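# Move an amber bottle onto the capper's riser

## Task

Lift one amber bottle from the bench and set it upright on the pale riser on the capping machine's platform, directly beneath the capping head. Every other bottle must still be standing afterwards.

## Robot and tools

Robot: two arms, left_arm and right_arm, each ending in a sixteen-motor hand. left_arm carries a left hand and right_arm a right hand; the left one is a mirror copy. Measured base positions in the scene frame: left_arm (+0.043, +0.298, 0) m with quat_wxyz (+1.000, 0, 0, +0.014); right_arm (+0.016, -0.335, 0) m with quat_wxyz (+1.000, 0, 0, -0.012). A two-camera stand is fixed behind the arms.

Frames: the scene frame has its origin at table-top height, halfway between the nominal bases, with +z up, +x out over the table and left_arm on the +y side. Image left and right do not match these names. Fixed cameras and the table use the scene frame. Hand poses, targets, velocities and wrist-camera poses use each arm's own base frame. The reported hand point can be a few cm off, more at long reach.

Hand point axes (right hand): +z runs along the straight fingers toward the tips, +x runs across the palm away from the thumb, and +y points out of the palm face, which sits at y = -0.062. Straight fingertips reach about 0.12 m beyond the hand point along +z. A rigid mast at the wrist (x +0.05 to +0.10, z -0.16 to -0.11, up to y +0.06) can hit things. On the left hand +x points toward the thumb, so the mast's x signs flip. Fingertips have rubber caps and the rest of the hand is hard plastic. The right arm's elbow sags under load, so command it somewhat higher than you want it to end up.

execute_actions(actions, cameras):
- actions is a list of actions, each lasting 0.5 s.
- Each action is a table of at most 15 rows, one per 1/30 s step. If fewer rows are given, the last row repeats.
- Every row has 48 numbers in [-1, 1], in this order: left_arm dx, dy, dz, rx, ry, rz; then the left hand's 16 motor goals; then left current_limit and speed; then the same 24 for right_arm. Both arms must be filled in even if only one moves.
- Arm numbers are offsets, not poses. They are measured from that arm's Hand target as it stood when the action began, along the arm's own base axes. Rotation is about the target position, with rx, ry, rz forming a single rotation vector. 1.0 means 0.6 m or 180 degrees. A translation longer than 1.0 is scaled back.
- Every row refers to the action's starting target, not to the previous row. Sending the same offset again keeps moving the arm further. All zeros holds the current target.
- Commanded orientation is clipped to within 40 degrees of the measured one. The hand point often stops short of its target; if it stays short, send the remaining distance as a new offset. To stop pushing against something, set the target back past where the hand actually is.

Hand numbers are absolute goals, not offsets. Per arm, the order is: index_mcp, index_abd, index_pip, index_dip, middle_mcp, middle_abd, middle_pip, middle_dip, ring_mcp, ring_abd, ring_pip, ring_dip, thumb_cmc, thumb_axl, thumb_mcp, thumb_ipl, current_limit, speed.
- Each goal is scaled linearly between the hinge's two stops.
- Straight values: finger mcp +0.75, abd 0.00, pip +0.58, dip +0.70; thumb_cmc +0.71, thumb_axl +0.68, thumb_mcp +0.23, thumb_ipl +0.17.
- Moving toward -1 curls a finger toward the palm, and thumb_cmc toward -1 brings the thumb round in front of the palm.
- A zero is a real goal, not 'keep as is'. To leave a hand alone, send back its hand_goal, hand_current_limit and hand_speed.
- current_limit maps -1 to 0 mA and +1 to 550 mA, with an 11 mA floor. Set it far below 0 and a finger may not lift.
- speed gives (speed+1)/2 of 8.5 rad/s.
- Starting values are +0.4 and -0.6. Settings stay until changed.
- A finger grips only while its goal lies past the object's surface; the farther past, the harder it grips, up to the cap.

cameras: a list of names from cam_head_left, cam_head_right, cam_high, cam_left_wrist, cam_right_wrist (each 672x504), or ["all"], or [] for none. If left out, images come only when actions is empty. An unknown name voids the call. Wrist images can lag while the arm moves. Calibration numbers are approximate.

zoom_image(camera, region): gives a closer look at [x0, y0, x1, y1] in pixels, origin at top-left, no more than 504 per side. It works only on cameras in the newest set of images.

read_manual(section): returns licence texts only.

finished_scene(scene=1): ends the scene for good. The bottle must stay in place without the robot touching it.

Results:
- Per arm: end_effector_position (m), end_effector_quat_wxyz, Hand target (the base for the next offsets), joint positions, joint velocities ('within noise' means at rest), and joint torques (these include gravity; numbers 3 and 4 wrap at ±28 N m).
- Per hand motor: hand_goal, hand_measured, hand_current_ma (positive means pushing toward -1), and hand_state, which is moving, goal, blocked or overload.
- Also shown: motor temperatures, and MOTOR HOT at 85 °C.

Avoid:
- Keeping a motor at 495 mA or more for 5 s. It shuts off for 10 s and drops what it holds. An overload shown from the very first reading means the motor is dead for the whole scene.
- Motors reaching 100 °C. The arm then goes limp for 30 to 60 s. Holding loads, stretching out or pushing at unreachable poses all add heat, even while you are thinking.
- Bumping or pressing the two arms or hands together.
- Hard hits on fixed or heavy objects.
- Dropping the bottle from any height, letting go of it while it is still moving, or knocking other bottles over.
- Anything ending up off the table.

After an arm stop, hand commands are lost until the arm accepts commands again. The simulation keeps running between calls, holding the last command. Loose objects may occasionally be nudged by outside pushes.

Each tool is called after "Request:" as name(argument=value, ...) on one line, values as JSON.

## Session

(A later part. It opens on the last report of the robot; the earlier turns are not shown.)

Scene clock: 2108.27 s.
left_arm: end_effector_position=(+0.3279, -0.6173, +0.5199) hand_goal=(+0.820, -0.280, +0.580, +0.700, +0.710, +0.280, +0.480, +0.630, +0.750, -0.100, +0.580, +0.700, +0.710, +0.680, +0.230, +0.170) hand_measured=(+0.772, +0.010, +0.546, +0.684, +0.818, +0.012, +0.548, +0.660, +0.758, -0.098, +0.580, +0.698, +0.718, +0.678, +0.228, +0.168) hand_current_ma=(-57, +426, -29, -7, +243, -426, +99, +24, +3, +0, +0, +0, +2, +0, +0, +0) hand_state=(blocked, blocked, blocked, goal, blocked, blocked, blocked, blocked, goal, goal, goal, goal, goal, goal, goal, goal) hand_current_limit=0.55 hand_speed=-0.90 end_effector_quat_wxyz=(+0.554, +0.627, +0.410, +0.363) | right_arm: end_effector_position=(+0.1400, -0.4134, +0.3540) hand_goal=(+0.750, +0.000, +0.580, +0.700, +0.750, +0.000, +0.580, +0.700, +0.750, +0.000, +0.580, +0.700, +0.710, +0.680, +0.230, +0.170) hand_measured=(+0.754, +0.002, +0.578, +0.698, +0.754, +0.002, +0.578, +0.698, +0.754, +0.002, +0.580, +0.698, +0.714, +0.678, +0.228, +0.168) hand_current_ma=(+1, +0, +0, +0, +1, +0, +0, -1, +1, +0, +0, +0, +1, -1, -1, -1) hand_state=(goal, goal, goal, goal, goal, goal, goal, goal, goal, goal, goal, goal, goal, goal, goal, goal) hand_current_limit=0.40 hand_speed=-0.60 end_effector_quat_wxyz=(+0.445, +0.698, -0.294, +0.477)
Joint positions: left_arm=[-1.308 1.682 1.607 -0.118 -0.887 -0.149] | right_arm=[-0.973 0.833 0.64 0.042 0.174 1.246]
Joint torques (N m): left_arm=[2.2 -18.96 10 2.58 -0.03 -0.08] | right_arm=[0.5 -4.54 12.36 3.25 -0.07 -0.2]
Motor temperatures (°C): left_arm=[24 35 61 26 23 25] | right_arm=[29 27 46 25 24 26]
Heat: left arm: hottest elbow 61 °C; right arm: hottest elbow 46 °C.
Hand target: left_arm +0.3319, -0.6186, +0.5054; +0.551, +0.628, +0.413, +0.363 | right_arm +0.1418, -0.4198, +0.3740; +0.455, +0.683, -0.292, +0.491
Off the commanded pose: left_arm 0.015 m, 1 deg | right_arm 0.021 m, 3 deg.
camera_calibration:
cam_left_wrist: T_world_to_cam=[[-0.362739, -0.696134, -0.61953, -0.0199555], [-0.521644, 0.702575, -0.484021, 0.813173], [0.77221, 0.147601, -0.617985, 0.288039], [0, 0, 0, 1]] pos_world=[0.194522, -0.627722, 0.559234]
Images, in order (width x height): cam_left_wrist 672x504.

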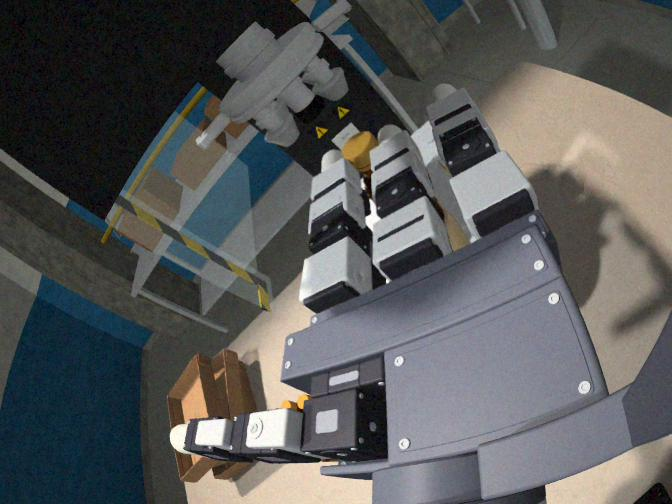

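Request:
execute_actions(actions=[[[0,0,0.012,0,0,0,0.772,-0.2,0.546,0.684,0.818,0.22,0.548,0.66,0.75,-0.1,0.58,0.7,0.71,0.68,0.23,0.17,0.55,-0.95,0,0,0,0,0,0,0.75,0,0.58,0.7,0.75,0,0.58,0.7,0.75,0,0.58,0.7,0.71,0.68,0.23,0.17,0.4,-0.6]],[[0,0,0,0,0,0,0.772,-0.12,0.546,0.684,0.818,0.14,0.548,0.66,0.75,-0.1,0.58,0.7,0.71,0.68,0.23,0.17,0.55,-0.95,0,0,0,0,0,0,0.75,0,0.58,0.7,0.75,0,0.58,0.7,0.75,0,0.58,0.7,0.71,0.68,0.23,0.17,0.4,-0.6]]], cameras=["cam_head_left","cam_head_right","cam_high","cam_left_wrist"])

Request:
zoom_image(camera="cam_head_right", region=[415, 130, 475, 190])

Request:
zoom_image(camera="cam_head_left", region=[415, 140, 475, 200])

Request:
zoom_image(camera="cam_high", region=[240, 140, 300, 200])

Request:
zoom_image(camera="cam_left_wrist", region=[330, 120, 490, 280])

Scene clock: 2142.37 s.
left_arm: end_effector_position=(+0.3280, -0.6172, +0.5199) hand_goal=(+0.772, -0.120, +0.546, +0.684, +0.818, +0.140, +0.548, +0.660, +0.750, -0.100, +0.580, +0.700, +0.710, +0.680, +0.230, +0.170) hand_measured=(+0.768, +0.012, +0.536, +0.678, +0.822, +0.010, +0.552, +0.662, +0.758, -0.098, +0.580, +0.698, +0.718, +0.678, +0.228, +0.168) hand_current_ma=(+0, +250, -3, -2, +0, -244, +1, +0, +3, +0, +0, +0, +2, +0, +0, +0) hand_state=(goal, blocked, goal, goal, goal, blocked, goal, goal, goal, goal, goal, goal, goal, goal, goal, goal) hand_current_limit=0.55 hand_speed=-0.95 end_effector_quat_wxyz=(+0.555, +0.626, +0.410, +0.363) | right_arm: end_effector_position=(+0.1400, -0.4134, +0.3540) hand_goal=(+0.750, +0.000, +0.580, +0.700, +0.750, +0.000, +0.580, +0.700, +0.750, +0.000, +0.580, +0.700, +0.710, +0.680, +0.230, +0.170) hand_measured=(+0.754, +0.002, +0.578, +0.698, +0.754, +0.002, +0.578, +0.698, +0.754, +0.002, +0.580, +0.698, +0.714, +0.678, +0.228, +0.168) hand_current_ma=(+1, +0, +0, +0, +1, +0, +0, -1, +1, +0, +0, +0, +1, -1, -1, -1) hand_state=(goal, goal, goal, goal, goal, goal, goal, goal, goal, goal, goal, goal, goal, goal, goal, goal) hand_current_limit=0.40 hand_speed=-0.60 end_effector_quat_wxyz=(+0.445, +0.698, -0.294, +0.477)
Joint positions: left_arm=[-1.308 1.682 1.607 -0.118 -0.887 -0.15] | right_arm=[-0.973 0.833 0.64 0.042 0.174 1.246]
Joint torques (N m): left_arm=[2.14 -19.08 11.33 1.95 -0.02 -0.05] | right_arm=[0.32 -4.25 12.36 3.28 -0.09 -0.18]
Motor temperatures (°C): left_arm=[24 35 58 26 23 25] | right_arm=[28 27 46 25 24 26]
Heat: left arm: hottest elbow 58 °C; right arm: hottest elbow 46 °C.
Hand target: left_arm +0.3319, -0.6186, +0.5127; +0.551, +0.628, +0.413, +0.362 | right_arm +0.1418, -0.4198, +0.3740; +0.455, +0.683, -0.292, +0.491
Off the commanded pose: left_arm 0.008 m, 1 deg | right_arm 0.021 m, 3 deg.
camera_calibration:
cam_left_wrist: T_world_to_cam=[[-0.362838, -0.697094, -0.618391, -0.0209741], [-0.521896, 0.70179, -0.484887, 0.813121], [0.771993, 0.1468, -0.618447, 0.287868], [0, 0, 0, 1]] pos_world=[0.194522, -0.62752, 0.559333]
Images, in order (width x height): cam_head_left 672x504, cam_head_right 672x504, cam_high 672x504, cam_left_wrist 672x504.

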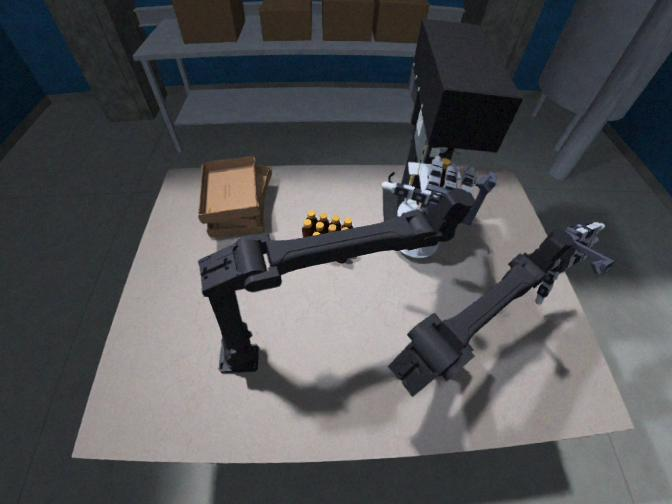

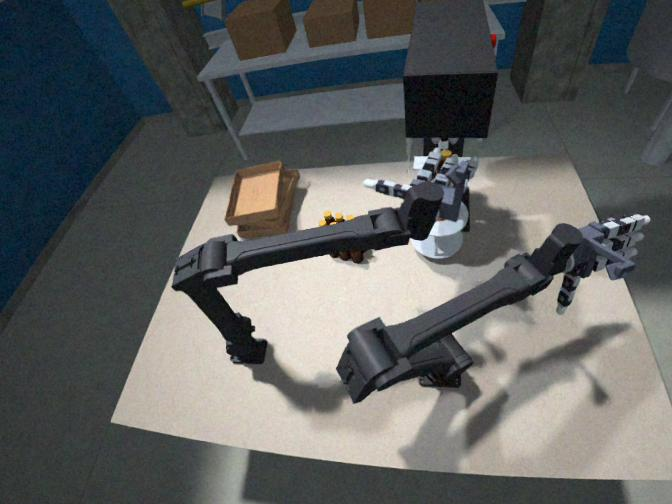

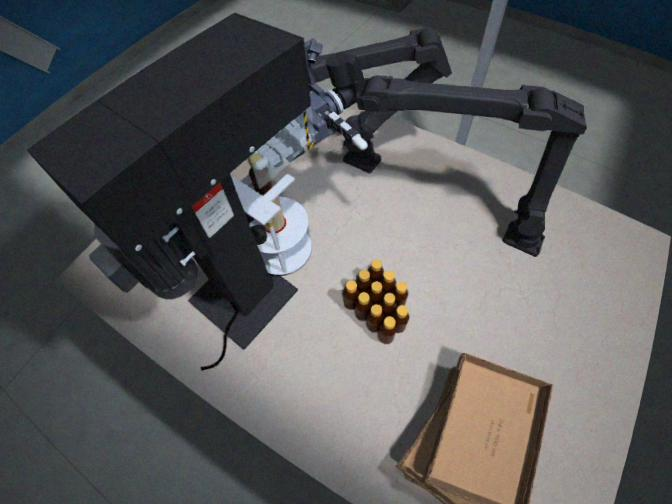

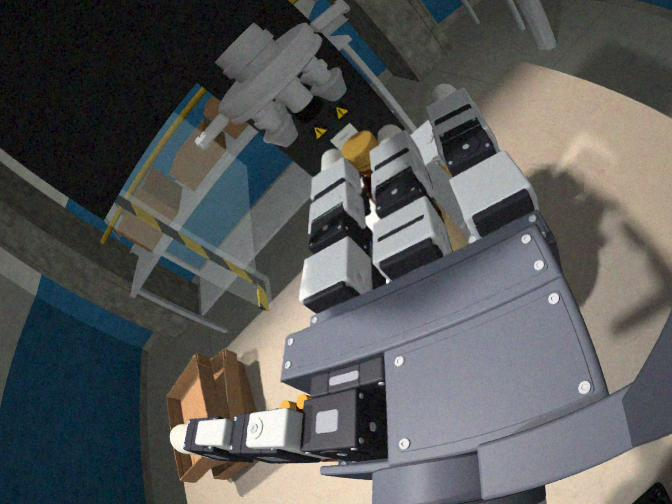

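Scaled by 8.400 from the camera's 672x504 image, which has a finer 960x720 frame.

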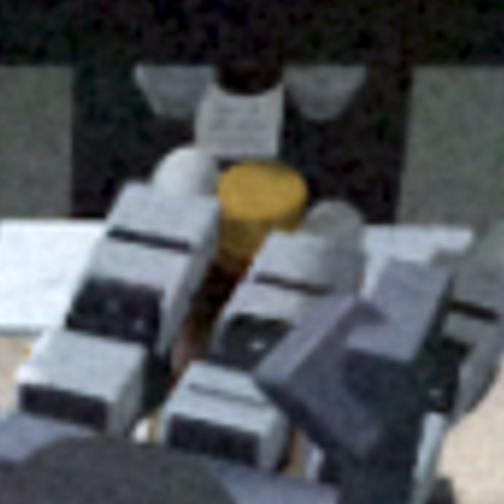

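Scaled by 8.400 from the camera's 672x504 image, which has a finer 960x720 frame.

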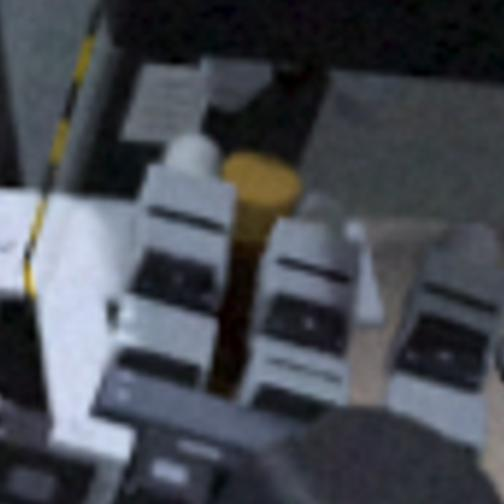

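Scaled by 8.400 from the camera's 672x504 image, which has a finer 960x720 frame.

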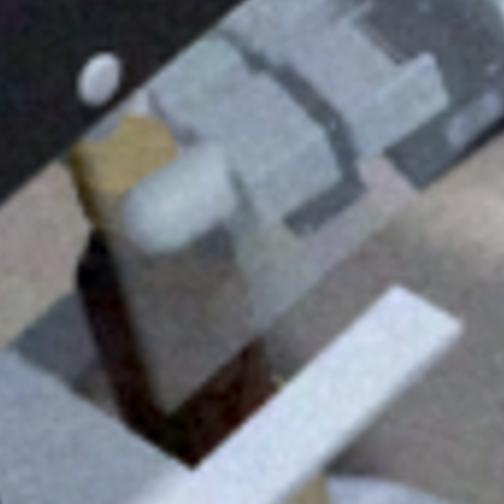

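Scaled by 3.150 from the camera's 672x504 image, which has a finer 960x720 frame.

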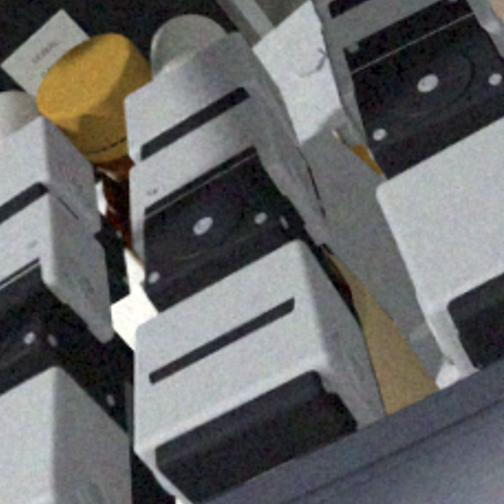

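Request:
execute_actions(actions=[[[0,0,0,0,0,0,0.77,-0.05,0.54,0.68,0.82,0.07,0.55,0.66,0.75,-0.1,0.58,0.7,0.71,0.68,0.23,0.17,0.55,-0.96,0,0,0,0,0,0,0.75,0,0.58,0.7,0.75,0,0.58,0.7,0.75,0,0.58,0.7,0.71,0.68,0.23,0.17,0.4,-0.6]],[[0,0,0,0,0,0,0.77,0.01,0.54,0.68,0.82,0.01,0.55,0.66,0.75,-0.1,0.58,0.7,0.71,0.68,0.23,0.17,0.55,-0.96,0,0,0,0,0,0,0.75,0,0.58,0.7,0.75,0,0.58,0.7,0.75,0,0.58,0.7,0.71,0.68,0.23,0.17,0.4,-0.6]]], cameras=["cam_left_wrist"])

Request:
zoom_image(camera="cam_left_wrist", region=[330, 120, 490, 280])

Scene clock: 2178.87 s.
left_arm: end_effector_position=(+0.3280, -0.6172, +0.5199) hand_goal=(+0.770, +0.010, +0.540, +0.680, +0.820, +0.010, +0.550, +0.660, +0.750, -0.100, +0.580, +0.700, +0.710, +0.680, +0.230, +0.170) hand_measured=(+0.770, +0.032, +0.536, +0.678, +0.822, -0.006, +0.552, +0.662, +0.758, -0.098, +0.580, +0.698, +0.718, +0.678, +0.228, +0.168) hand_current_ma=(+0, +11, +0, +0, +0, -7, +0, +0, +3, +0, +0, +0, +2, +0, +0, +0) hand_state=(goal, blocked, goal, goal, goal, goal, goal, goal, goal, goal, goal, goal, goal, goal, goal, goal) hand_current_limit=0.55 hand_speed=-0.96 end_effector_quat_wxyz=(+0.555, +0.626, +0.410, +0.363) | right_arm: end_effector_position=(+0.1400, -0.4134, +0.3540) hand_goal=(+0.750, +0.000, +0.580, +0.700, +0.750, +0.000, +0.580, +0.700, +0.750, +0.000, +0.580, +0.700, +0.710, +0.680, +0.230, +0.170) hand_measured=(+0.754, +0.002, +0.578, +0.698, +0.754, +0.002, +0.578, +0.698, +0.754, +0.002, +0.580, +0.698, +0.714, +0.678, +0.228, +0.168) hand_current_ma=(+1, +0, +0, +0, +1, +0, +0, -1, +1, +0, +0, +0, +1, -1, -1, -1) hand_state=(goal, goal, goal, goal, goal, goal, goal, goal, goal, goal, goal, goal, goal, goal, goal, goal) hand_current_limit=0.40 hand_speed=-0.60 end_effector_quat_wxyz=(+0.445, +0.698, -0.294, +0.477)
Joint positions: left_arm=[-1.308 1.682 1.607 -0.118 -0.887 -0.15] | right_arm=[-0.973 0.833 0.64 0.042 0.174 1.246]
Joint torques (N m): left_arm=[2.14 -19.14 11.33 1.95 -0.03 -0.05] | right_arm=[0.5 -4.37 12.41 3.23 -0.09 -0.19]
Motor temperatures (°C): left_arm=[24 35 58 26 23 25] | right_arm=[28 27 46 25 24 26]
Heat: left arm: hottest elbow 58 °C; right arm: hottest elbow 46 °C.
Hand target: left_arm +0.3319, -0.6186, +0.5127; +0.551, +0.628, +0.413, +0.362 | right_arm +0.1418, -0.4198, +0.3740; +0.455, +0.683, -0.292, +0.491
Off the commanded pose: left_arm 0.008 m, 1 deg | right_arm 0.021 m, 3 deg.
camera_calibration:
cam_left_wrist: T_world_to_cam=[[-0.362838, -0.697094, -0.618391, -0.0209741], [-0.521896, 0.70179, -0.484887, 0.813121], [0.771993, 0.1468, -0.618447, 0.287868], [0, 0, 0, 1]] pos_world=[0.194522, -0.62752, 0.559333]
Images, in order (width x height): cam_left_wrist 672x504.

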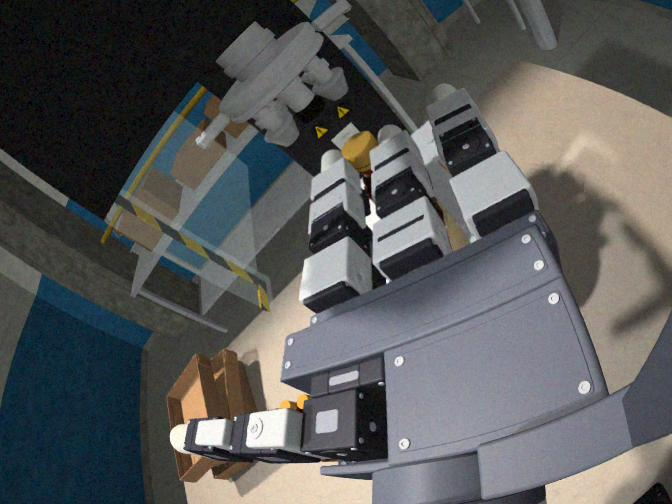

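Scaled by 3.150 from the camera's 672x504 image, which has a finer 960x720 frame.

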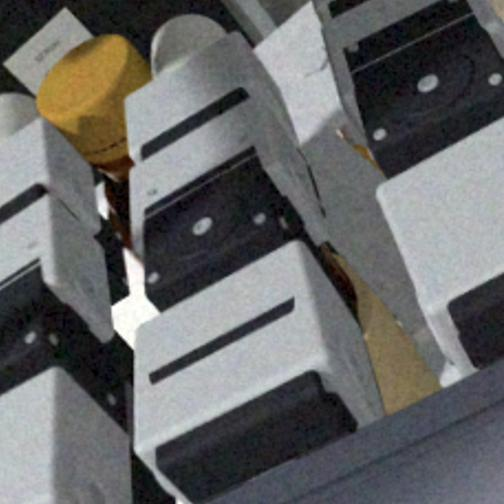

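Request:
execute_actions(actions=[[[0,0,0,0,0,0,0.77,0.07,0.54,0.68,0.82,-0.05,0.55,0.66,0.75,-0.12,0.58,0.7,0.71,0.68,0.23,0.17,0.55,-0.95,0,0,0,0,0,0,0.75,0,0.58,0.7,0.75,0,0.58,0.7,0.75,0,0.58,0.7,0.71,0.68,0.23,0.17,0.4,-0.6]],[[0,0,0,0,0,0,0.77,0.13,0.54,0.68,0.82,-0.11,0.55,0.66,0.75,-0.16,0.58,0.7,0.71,0.68,0.23,0.17,0.55,-0.94,0,0,0,0,0,0,0.75,0,0.58,0.7,0.75,0,0.58,0.7,0.75,0,0.58,0.7,0.71,0.68,0.23,0.17,0.4,-0.6]]], cameras=["cam_head_left","cam_head_right","cam_high","cam_left_wrist"])

Request:
zoom_image(camera="cam_left_wrist", region=[330, 120, 490, 280])

Request:
zoom_image(camera="cam_head_left", region=[415, 140, 475, 200])

Request:
zoom_image(camera="cam_head_right", region=[415, 130, 475, 190])

Request:
zoom_image(camera="cam_high", region=[240, 140, 300, 200])

Scene clock: 2189.63 s.
left_arm: end_effector_position=(+0.3280, -0.6172, +0.5199) hand_goal=(+0.770, +0.130, +0.540, +0.680, +0.820, -0.110, +0.550, +0.660, +0.750, -0.160, +0.580, +0.700, +0.710, +0.680, +0.230, +0.170) hand_measured=(+0.776, +0.128, +0.540, +0.678, +0.826, -0.108, +0.552, +0.662, +0.758, -0.156, +0.580, +0.698, +0.718, +0.678, +0.228, +0.168) hand_current_ma=(+2, +0, +0, +0, +2, +0, +0, +0, +3, +0, +0, +0, +2, +0, +0, +0) hand_state=(goal, goal, goal, goal, goal, goal, goal, goal, goal, goal, goal, goal, goal, goal, goal, goal) hand_current_limit=0.55 hand_speed=-0.94 end_effector_quat_wxyz=(+0.555, +0.626, +0.410, +0.363) | right_arm: end_effector_position=(+0.1400, -0.4134, +0.3540) hand_goal=(+0.750, +0.000, +0.580, +0.700, +0.750, +0.000, +0.580, +0.700, +0.750, +0.000, +0.580, +0.700, +0.710, +0.680, +0.230, +0.170) hand_measured=(+0.754, +0.002, +0.578, +0.698, +0.754, +0.002, +0.578, +0.698, +0.754, +0.002, +0.580, +0.698, +0.714, +0.678, +0.228, +0.168) hand_current_ma=(+1, +0, +0, +0, +1, +0, +0, -1, +1, +0, +0, +0, +1, -1, -1, -1) hand_state=(goal, goal, goal, goal, goal, goal, goal, goal, goal, goal, goal, goal, goal, goal, goal, goal) hand_current_limit=0.40 hand_speed=-0.60 end_effector_quat_wxyz=(+0.445, +0.698, -0.294, +0.477)
Joint positions: left_arm=[-1.308 1.682 1.607 -0.118 -0.887 -0.15] | right_arm=[-0.973 0.833 0.64 0.042 0.174 1.246]
Joint torques (N m): left_arm=[2.14 -19.08 11.34 1.96 -0.03 -0.05] | right_arm=[0.32 -4.37 12.46 3.22 -0.08 -0.18]
Motor temperatures (°C): left_arm=[24 35 58 26 23 25] | right_arm=[28 27 46 25 24 26]
Heat: left arm: hottest elbow 58 °C; right arm: hottest elbow 46 °C.
Hand target: left_arm +0.3318, -0.6186, +0.5127; +0.551, +0.628, +0.413, +0.362 | right_arm +0.1418, -0.4198, +0.3740; +0.455, +0.683, -0.292, +0.491
Off the commanded pose: left_arm 0.008 m, 1 deg | right_arm 0.021 m, 3 deg.
camera_calibration:
cam_left_wrist: T_world_to_cam=[[-0.362838, -0.697094, -0.618391, -0.0209741], [-0.521896, 0.70179, -0.484887, 0.813121], [0.771993, 0.1468, -0.618447, 0.287868], [0, 0, 0, 1]] pos_world=[0.194522, -0.62752, 0.559333]
Images, in order (width x height): cam_head_left 672x504, cam_head_right 672x504, cam_high 672x504, cam_left_wrist 672x504.

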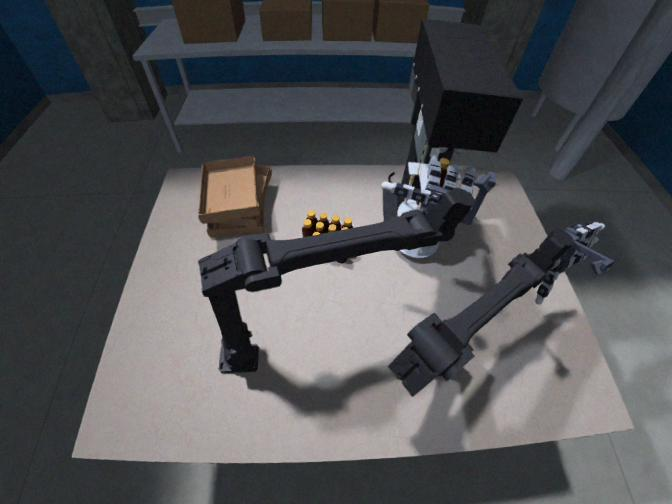

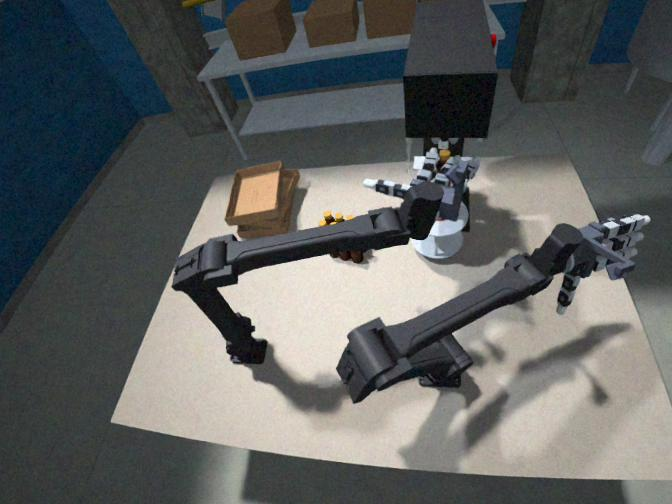

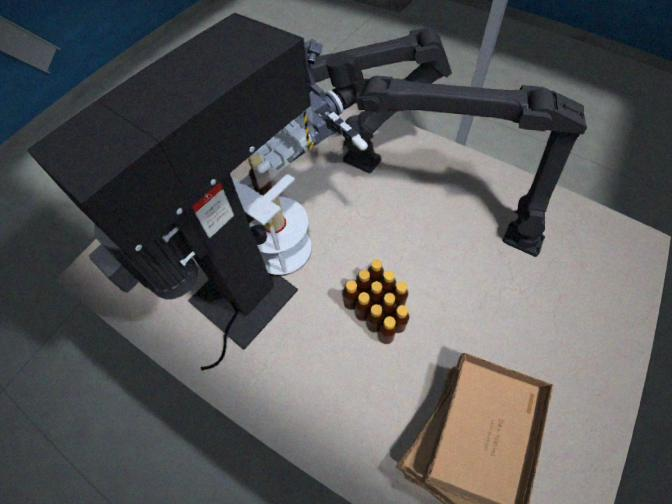

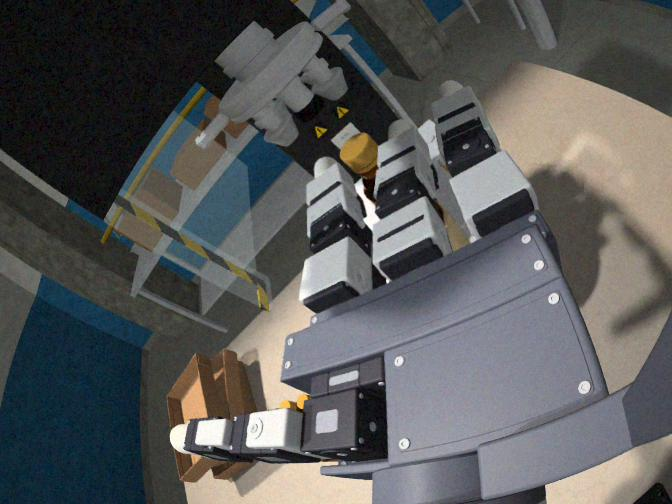

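Scaled by 3.150 from the camera's 672x504 image, which has a finer 960x720 frame.

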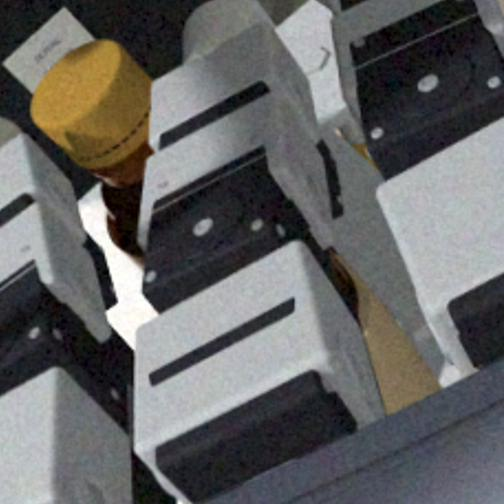

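Scaled by 8.400 from the camera's 672x504 image, which has a finer 960x720 frame.

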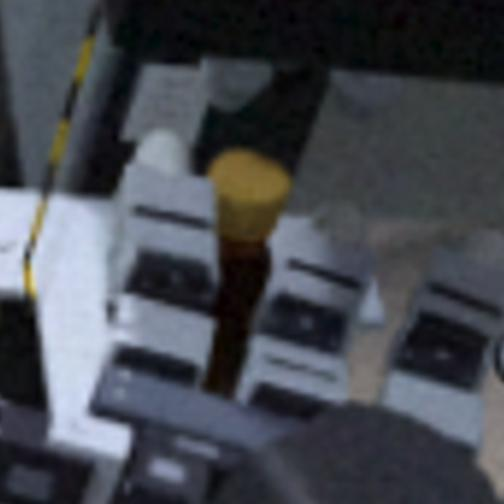

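Scaled by 8.400 from the camera's 672x504 image, which has a finer 960x720 frame.

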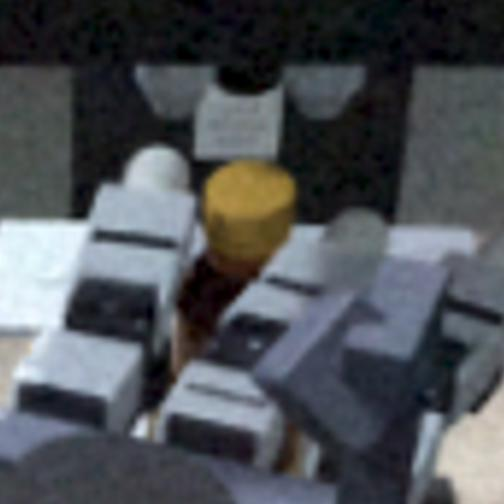

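Scaled by 8.400 from the camera's 672x504 image, which has a finer 960x720 frame.

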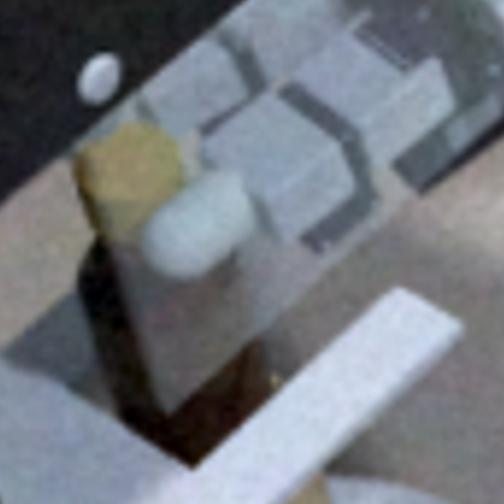

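Request:
execute_actions(actions=[[[0,0,0.006,0,0,0,0.77,0.2,0.54,0.68,0.82,-0.18,0.55,0.66,0.75,-0.24,0.58,0.7,0.71,0.68,0.23,0.17,0.55,-0.94,0,0,0,0,0,0,0.75,0,0.58,0.7,0.75,0,0.58,0.7,0.75,0,0.58,0.7,0.71,0.68,0.23,0.17,0.4,-0.6]],[[-0.02,0.007,0.003,0,0,0,0.77,0.2,0.54,0.68,0.82,-0.18,0.55,0.66,0.75,-0.24,0.58,0.7,0.71,0.68,0.23,0.17,0.55,-0.94,0,0,0,0,0,0,0.75,0,0.58,0.7,0.75,0,0.58,0.7,0.75,0,0.58,0.7,0.71,0.68,0.23,0.17,0.4,-0.6]]], cameras=["cam_left_wrist"])

Request:
zoom_image(camera="cam_left_wrist", region=[330, 120, 490, 280])

Scene clock: 2229.70 s.
left_arm: end_effector_position=(+0.3256, -0.6167, +0.5199) hand_goal=(+0.770, +0.200, +0.540, +0.680, +0.820, -0.180, +0.550, +0.660, +0.750, -0.240, +0.580, +0.700, +0.710, +0.680, +0.230, +0.170) hand_measured=(+0.776, +0.198, +0.540, +0.678, +0.826, -0.178, +0.552, +0.662, +0.758, -0.236, +0.580, +0.698, +0.718, +0.678, +0.228, +0.168) hand_current_ma=(+2, +0, +0, +0, +2, +0, +0, +0, +3, +0, +0, +0, +2, +0, +0, +0) hand_state=(goal, goal, goal, goal, goal, goal, goal, goal, goal, goal, goal, goal, goal, goal, goal, goal) hand_current_limit=0.55 hand_speed=-0.94 end_effector_quat_wxyz=(+0.553, +0.625, +0.411, +0.366) | right_arm: end_effector_position=(+0.1400, -0.4134, +0.3540) hand_goal=(+0.750, +0.000, +0.580, +0.700, +0.750, +0.000, +0.580, +0.700, +0.750, +0.000, +0.580, +0.700, +0.710, +0.680, +0.230, +0.170) hand_measured=(+0.754, +0.002, +0.578, +0.698, +0.754, +0.002, +0.578, +0.698, +0.754, +0.002, +0.580, +0.698, +0.714, +0.678, +0.228, +0.168) hand_current_ma=(+1, +0, +0, +0, +1, +0, +0, -1, +1, +0, +0, +0, +1, -1, -1, -1) hand_state=(goal, goal, goal, goal, goal, goal, goal, goal, goal, goal, goal, goal, goal, goal, goal, goal) hand_current_limit=0.40 hand_speed=-0.60 end_effector_quat_wxyz=(+0.445, +0.698, -0.294, +0.477)
Joint positions: left_arm=[-1.313 1.682 1.607 -0.12 -0.9 -0.15] | right_arm=[-0.973 0.833 0.64 0.042 0.174 1.246]
Joint torques (N m): left_arm=[1.14 -20.89 10.5 1.52 -0.22 -0.12] | right_arm=[0.15 -4.37 12.42 3.19 -0.1 -0.2]
Motor temperatures (°C): left_arm=[24 35 58 26 23 25] | right_arm=[28 27 46 25 24 26]
Heat: left arm: hottest elbow 58 °C; right arm: hottest elbow 46 °C.
Hand target: left_arm +0.3200, -0.6144, +0.5181; +0.551, +0.628, +0.413, +0.363 | right_arm +0.1418, -0.4198, +0.3740; +0.455, +0.683, -0.292, +0.491
Off the commanded pose: left_arm 0.007 m, 1 deg | right_arm 0.021 m, 3 deg.
camera_calibration:
cam_left_wrist: T_world_to_cam=[[-0.356662, -0.697967, -0.620995, -0.022699], [-0.526219, 0.699324, -0.483776, 0.810861], [0.771937, 0.154235, -0.616705, 0.293257], [0, 0, 0, 1]] pos_world=[0.192219, -0.628129, 0.559033]
Images, in order (width x height): cam_left_wrist 672x504.

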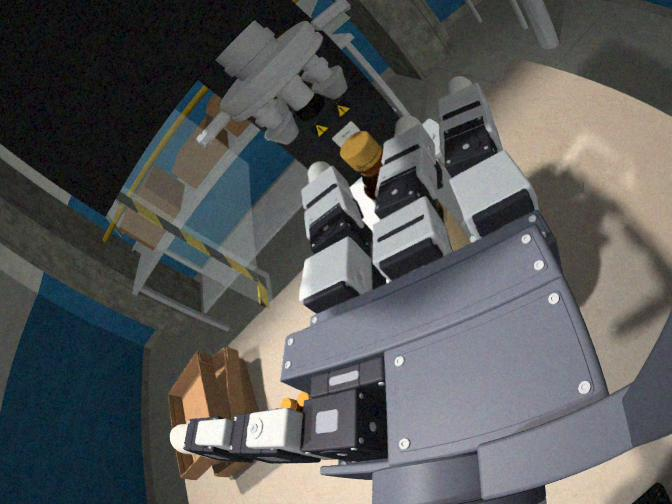

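Scaled by 3.150 from the camera's 672x504 image, which has a finer 960x720 frame.

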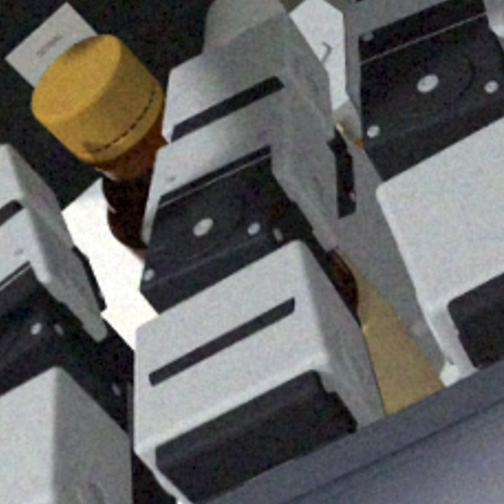

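Request:
execute_actions(actions=[[[-0.022,0.0096,0.001,0,0,0,0.77,0.2,0.54,0.68,0.82,-0.18,0.55,0.66,0.75,-0.24,0.58,0.7,0.71,0.68,0.23,0.17,0.55,-0.94,0,0,0,0,0,0,0.75,0,0.58,0.7,0.75,0,0.58,0.7,0.75,0,0.58,0.7,0.71,0.68,0.23,0.17,0.4,-0.6]],[[-0.028,0.0122,0.001,0,0,0,0.77,0.2,0.54,0.68,0.82,-0.18,0.55,0.66,0.75,-0.24,0.58,0.7,0.71,0.68,0.23,0.17,0.55,-0.94,0,0,0,0,0,0,0.75,0,0.58,0.7,0.75,0,0.58,0.7,0.75,0,0.58,0.7,0.71,0.68,0.23,0.17,0.4,-0.6]]], cameras=["cam_left_wrist","cam_high"])

Request:
zoom_image(camera="cam_left_wrist", region=[330, 120, 490, 280])

Request:
zoom_image(camera="cam_high", region=[240, 140, 300, 200])

Scene clock: 2239.30 s.
left_arm: end_effector_position=(+0.2931, -0.6041, +0.5238) hand_goal=(+0.770, +0.200, +0.540, +0.680, +0.820, -0.180, +0.550, +0.660, +0.750, -0.240, +0.580, +0.700, +0.710, +0.680, +0.230, +0.170) hand_measured=(+0.776, +0.198, +0.540, +0.678, +0.826, -0.178, +0.552, +0.662, +0.758, -0.238, +0.580, +0.698, +0.718, +0.678, +0.228, +0.168) hand_current_ma=(+2, +0, +0, +0, +2, +0, +0, +0, +3, +0, +0, +0, +2, +0, +0, +0) hand_state=(goal, goal, goal, goal, goal, goal, goal, goal, goal, goal, goal, goal, goal, goal, goal, goal) hand_current_limit=0.55 hand_speed=-0.94 end_effector_quat_wxyz=(+0.555, +0.625, +0.411, +0.365) | right_arm: end_effector_position=(+0.1400, -0.4134, +0.3540) hand_goal=(+0.750, +0.000, +0.580, +0.700, +0.750, +0.000, +0.580, +0.700, +0.750, +0.000, +0.580, +0.700, +0.710, +0.680, +0.230, +0.170) hand_measured=(+0.754, +0.002, +0.578, +0.698, +0.754, +0.002, +0.578, +0.698, +0.754, +0.002, +0.580, +0.698, +0.714, +0.678, +0.228, +0.168) hand_current_ma=(+1, +0, +0, +0, +1, +0, +0, -1, +1, +0, +0, +0, +1, -1, -1, -1) hand_state=(goal, goal, goal, goal, goal, goal, goal, goal, goal, goal, goal, goal, goal, goal, goal, goal) hand_current_limit=0.40 hand_speed=-0.60 end_effector_quat_wxyz=(+0.445, +0.698, -0.294, +0.477)
Joint positions: left_arm=[-1.362 1.628 1.551 -0.127 -0.945 -0.166] | right_arm=[-0.973 0.833 0.64 0.042 0.174 1.246]
Joint torques (N m): left_arm=[1.38 -20.19 10.24 1.5 -0.26 -0.1] | right_arm=[0.44 -4.31 12.4 3.19 -0.09 -0.18]
Motor temperatures (°C): left_arm=[24 35 58 26 23 25] | right_arm=[28 27 46 25 24 26]
Heat: left arm: hottest elbow 58 °C; right arm: hottest elbow 46 °C.
Hand target: left_arm +0.2900, -0.6012, +0.5194; +0.551, +0.628, +0.413, +0.363 | right_arm +0.1418, -0.4198, +0.3740; +0.455, +0.683, -0.292, +0.491
Off the commanded pose: left_arm 0.006 m, 1 deg | right_arm 0.021 m, 3 deg.
camera_calibration:
cam_left_wrist: T_world_to_cam=[[-0.35863, -0.698854, -0.61886, -0.0241912], [-0.523757, 0.699418, -0.486306, 0.787517], [0.772699, 0.149728, -0.616862, 0.316], [0, 0, 0, 1]] pos_world=[0.159619, -0.615023, 0.562932]
Images, in order (width x height): cam_high 672x504, cam_left_wrist 672x504.

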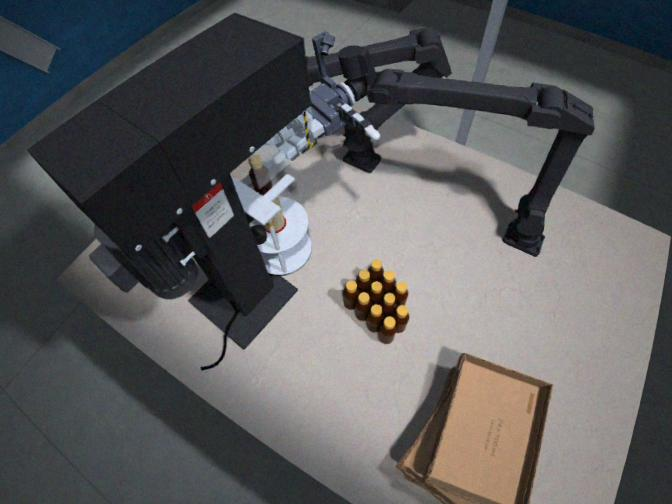

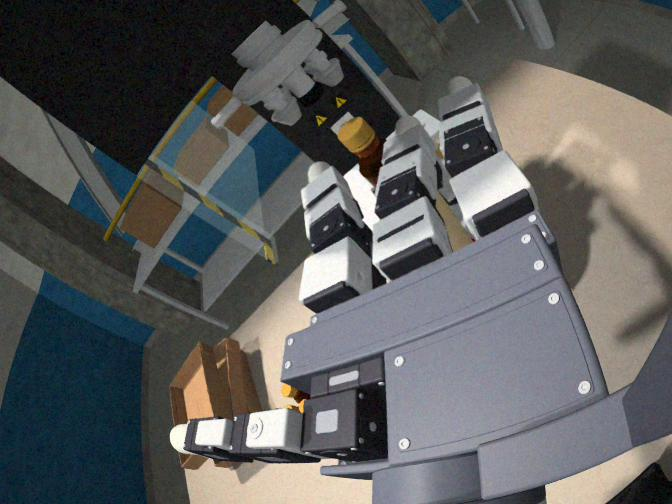

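Scaled by 3.150 from the camera's 672x504 image, which has a finer 960x720 frame.

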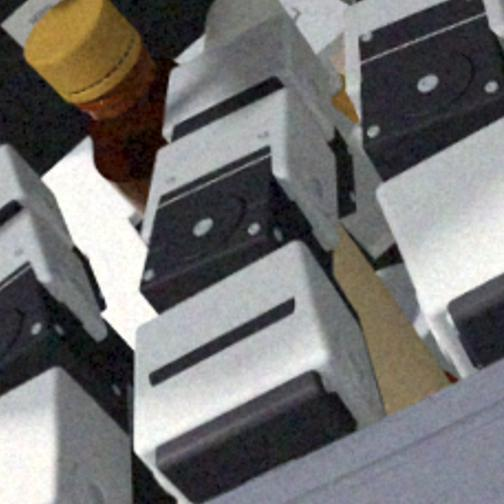

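Scaled by 8.400 from the camera's 672x504 image, which has a finer 960x720 frame.

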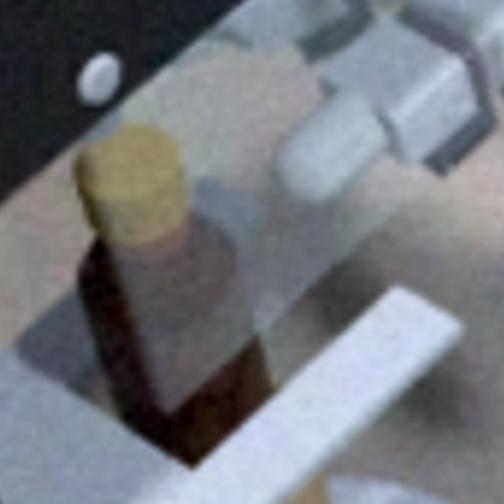

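Request:
execute_actions(actions=[[[-0.035,0.0153,0.001,0,0,0,0.77,0.2,0.54,0.68,0.82,-0.18,0.55,0.66,0.75,-0.24,0.58,0.7,0.71,0.68,0.23,0.17,0.55,-0.94,0,0,0,0,0,0,0.75,0,0.58,0.7,0.75,0,0.58,0.7,0.75,0,0.58,0.7,0.71,0.68,0.23,0.17,0.4,-0.6]],[[-0.045,0.02,0.001,0,0,0,0.77,0.2,0.54,0.68,0.82,-0.18,0.55,0.66,0.75,-0.24,0.58,0.7,0.71,0.68,0.23,0.17,0.55,-0.94,0,0,0,0,0,0,0.75,0,0.58,0.7,0.75,0,0.58,0.7,0.75,0,0.58,0.7,0.71,0.68,0.23,0.17,0.4,-0.6]],[[-0.045,0.02,0.001,0,0,0,0.77,0.2,0.54,0.68,0.82,-0.18,0.55,0.66,0.75,-0.24,0.58,0.7,0.71,0.68,0.23,0.17,0.55,-0.94,0,0,0,0,0,0,0.75,0,0.58,0.7,0.75,0,0.58,0.7,0.75,0,0.58,0.7,0.71,0.68,0.23,0.17,0.4,-0.6]],[[-0.03,0.0133,0.001,0,0,0,0.77,0.2,0.54,0.68,0.82,-0.18,0.55,0.66,0.75,-0.24,0.58,0.7,0.71,0.68,0.23,0.17,0.55,-0.94,0,0,0,0,0,0,0.75,0,0.58,0.7,0.75,0,0.58,0.7,0.75,0,0.58,0.7,0.71,0.68,0.23,0.17,0.4,-0.6]]], cameras=["all"])

Request:
zoom_image(camera="cam_head_left", region=[395, 130, 475, 210])

Request:
zoom_image(camera="cam_head_right", region=[400, 120, 480, 200])

Request:
zoom_image(camera="cam_high", region=[240, 140, 300, 200])

Request:
zoom_image(camera="cam_left_wrist", region=[280, 40, 480, 240])

Scene clock: 2257.73 s.
left_arm: end_effector_position=(+0.1991, -0.5639, +0.5254) hand_goal=(+0.770, +0.200, +0.540, +0.680, +0.820, -0.180, +0.550, +0.660, +0.750, -0.240, +0.580, +0.700, +0.710, +0.680, +0.230, +0.170) hand_measured=(+0.776, +0.198, +0.540, +0.678, +0.826, -0.178, +0.552, +0.662, +0.758, -0.238, +0.580, +0.698, +0.718, +0.678, +0.228, +0.168) hand_current_ma=(+2, +0, +0, +0, +2, +0, +0, +0, +3, +0, +0, +0, +2, +0, +0, +0) hand_state=(goal, goal, goal, goal, goal, goal, goal, goal, goal, goal, goal, goal, goal, goal, goal, goal) hand_current_limit=0.55 hand_speed=-0.94 end_effector_quat_wxyz=(+0.554, +0.626, +0.411, +0.364) | right_arm: end_effector_position=(+0.1400, -0.4134, +0.3540) hand_goal=(+0.750, +0.000, +0.580, +0.700, +0.750, +0.000, +0.580, +0.700, +0.750, +0.000, +0.580, +0.700, +0.710, +0.680, +0.230, +0.170) hand_measured=(+0.754, +0.002, +0.578, +0.698, +0.754, +0.002, +0.578, +0.698, +0.754, +0.002, +0.580, +0.698, +0.714, +0.678, +0.228, +0.168) hand_current_ma=(+1, +0, +0, +0, +1, +0, +0, -1, +1, +0, +0, +0, +1, -1, -1, -1) hand_state=(goal, goal, goal, goal, goal, goal, goal, goal, goal, goal, goal, goal, goal, goal, goal, goal) hand_current_limit=0.40 hand_speed=-0.60 end_effector_quat_wxyz=(+0.445, +0.698, -0.294, +0.477)
Joint positions: left_arm=[-1.526 1.494 1.413 -0.192 -1.103 -0.245] | right_arm=[-0.973 0.833 0.64 0.042 0.174 1.246]
Joint torques (N m): left_arm=[1.44 -16.91 10.18 1.24 -0.36 -0.13] | right_arm=[0.5 -4.42 12.44 3.21 -0.1 -0.2]
Motor temperatures (°C): left_arm=[24 36 58 26 23 25] | right_arm=[28 27 47 25 24 26]
Heat: left arm: hottest elbow 58 °C; right arm: hottest elbow 47 °C.
Hand target: left_arm +0.1968, -0.5601, +0.5217; +0.551, +0.628, +0.413, +0.362 | right_arm +0.1418, -0.4198, +0.3740; +0.455, +0.683, -0.292, +0.491
Off the commanded pose: left_arm 0.006 m, 0 deg | right_arm 0.021 m, 3 deg.
camera_calibration:
cam_left_wrist: T_world_to_cam=[[-0.361045, -0.697875, -0.618561, -0.0279105], [-0.524553, 0.700398, -0.484032, 0.710456], [0.771032, 0.14971, -0.618948, 0.385033], [0, 0, 0, 1]] pos_world=[0.0657217, -0.574724, 0.564934]
cam_right_wrist: T_world_to_cam=[[-0.811865, -0.330745, -0.481126, 0.183325], [-0.0393185, 0.853168, -0.520153, 0.499871], [0.582519, -0.403377, -0.705662, 0.125454], [0, 0, 0, 1]] pos_world=[0.0954101, -0.315235, 0.43674]

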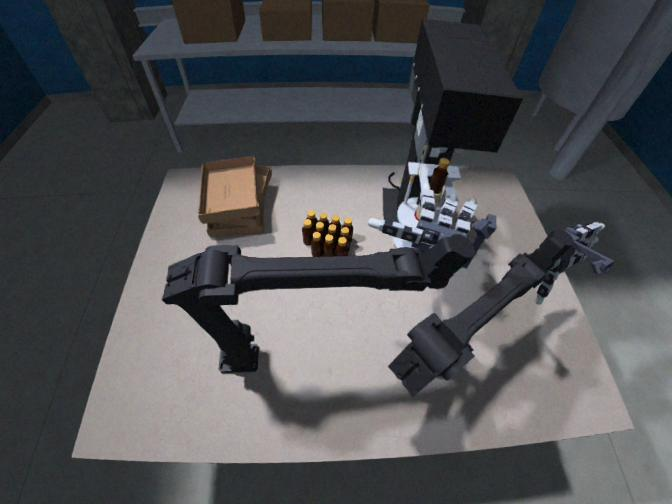

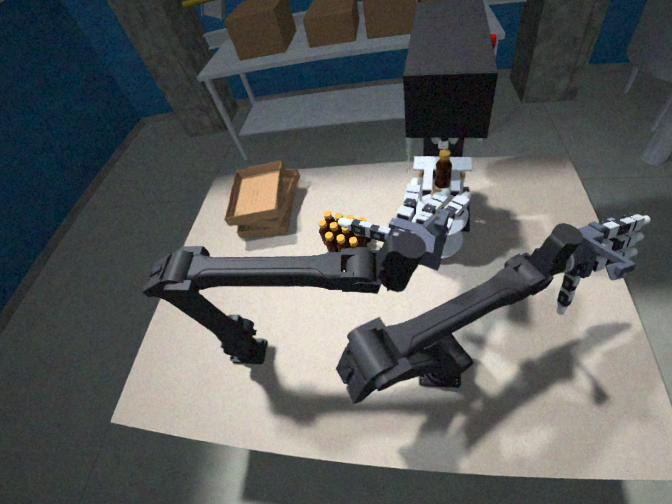

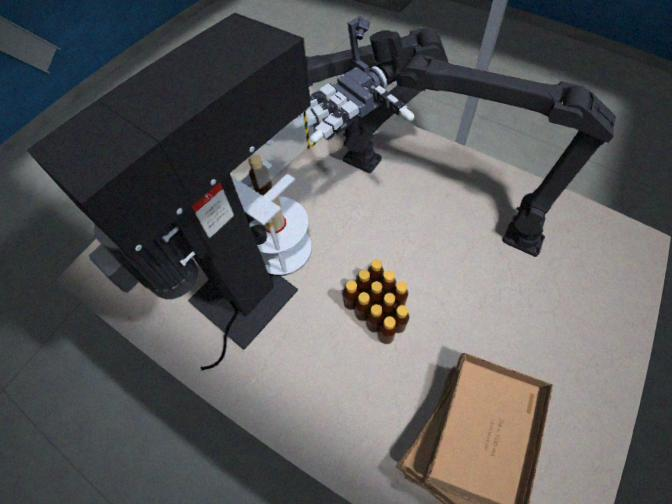

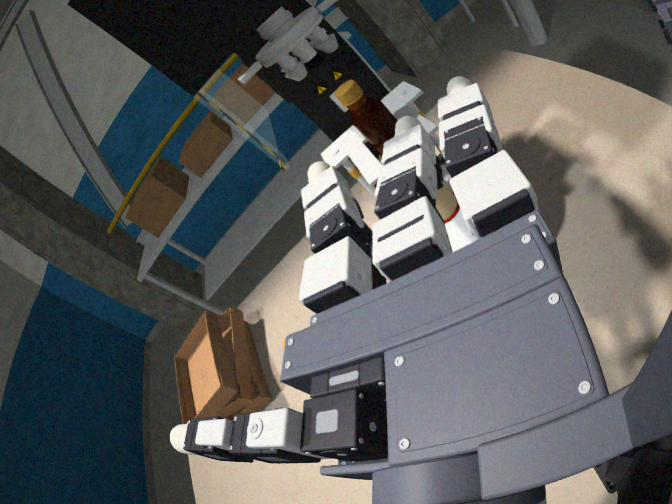

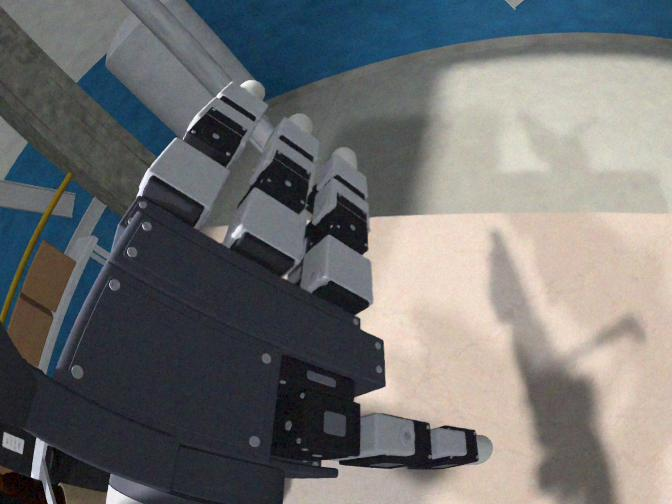

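Scaled by 6.300 from the camera's 672x504 image, which has a finer 960x720 frame.

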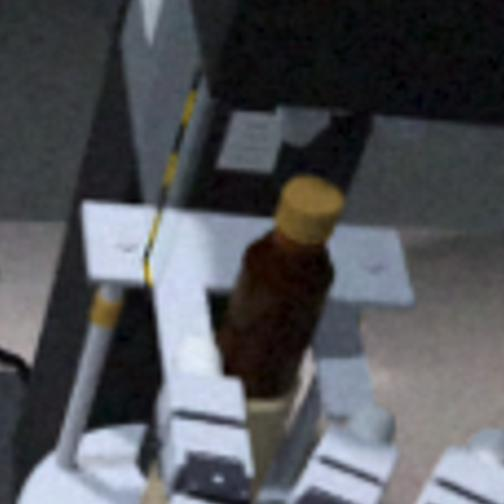

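Scaled by 6.300 from the camera's 672x504 image, which has a finer 960x720 frame.

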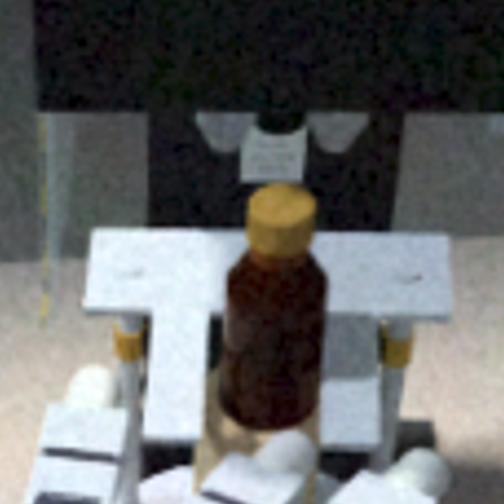

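Scaled by 8.400 from the camera's 672x504 image, which has a finer 960x720 frame.

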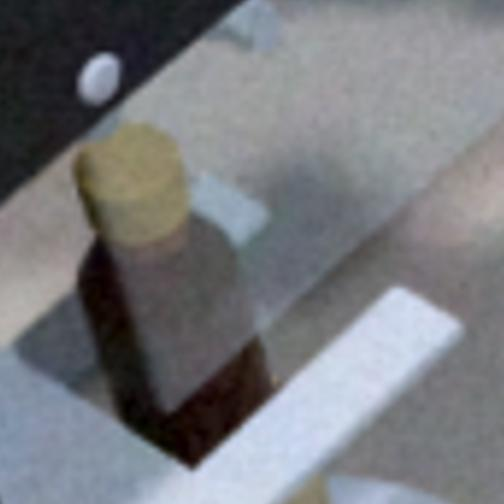

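Scaled by 2.520 from the camera's 672x504 image, which has a finer 960x720 frame.

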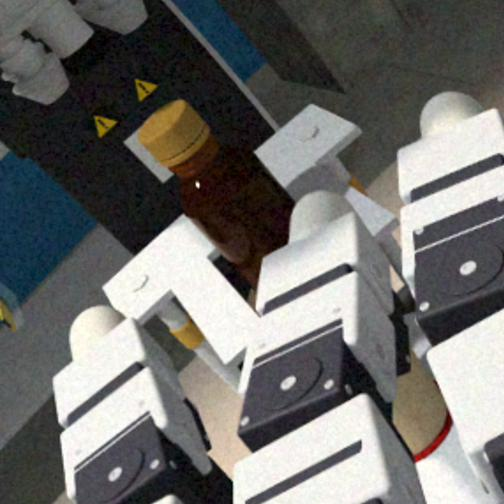

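Request:
finished_scene()

The scene is finished: the task was done.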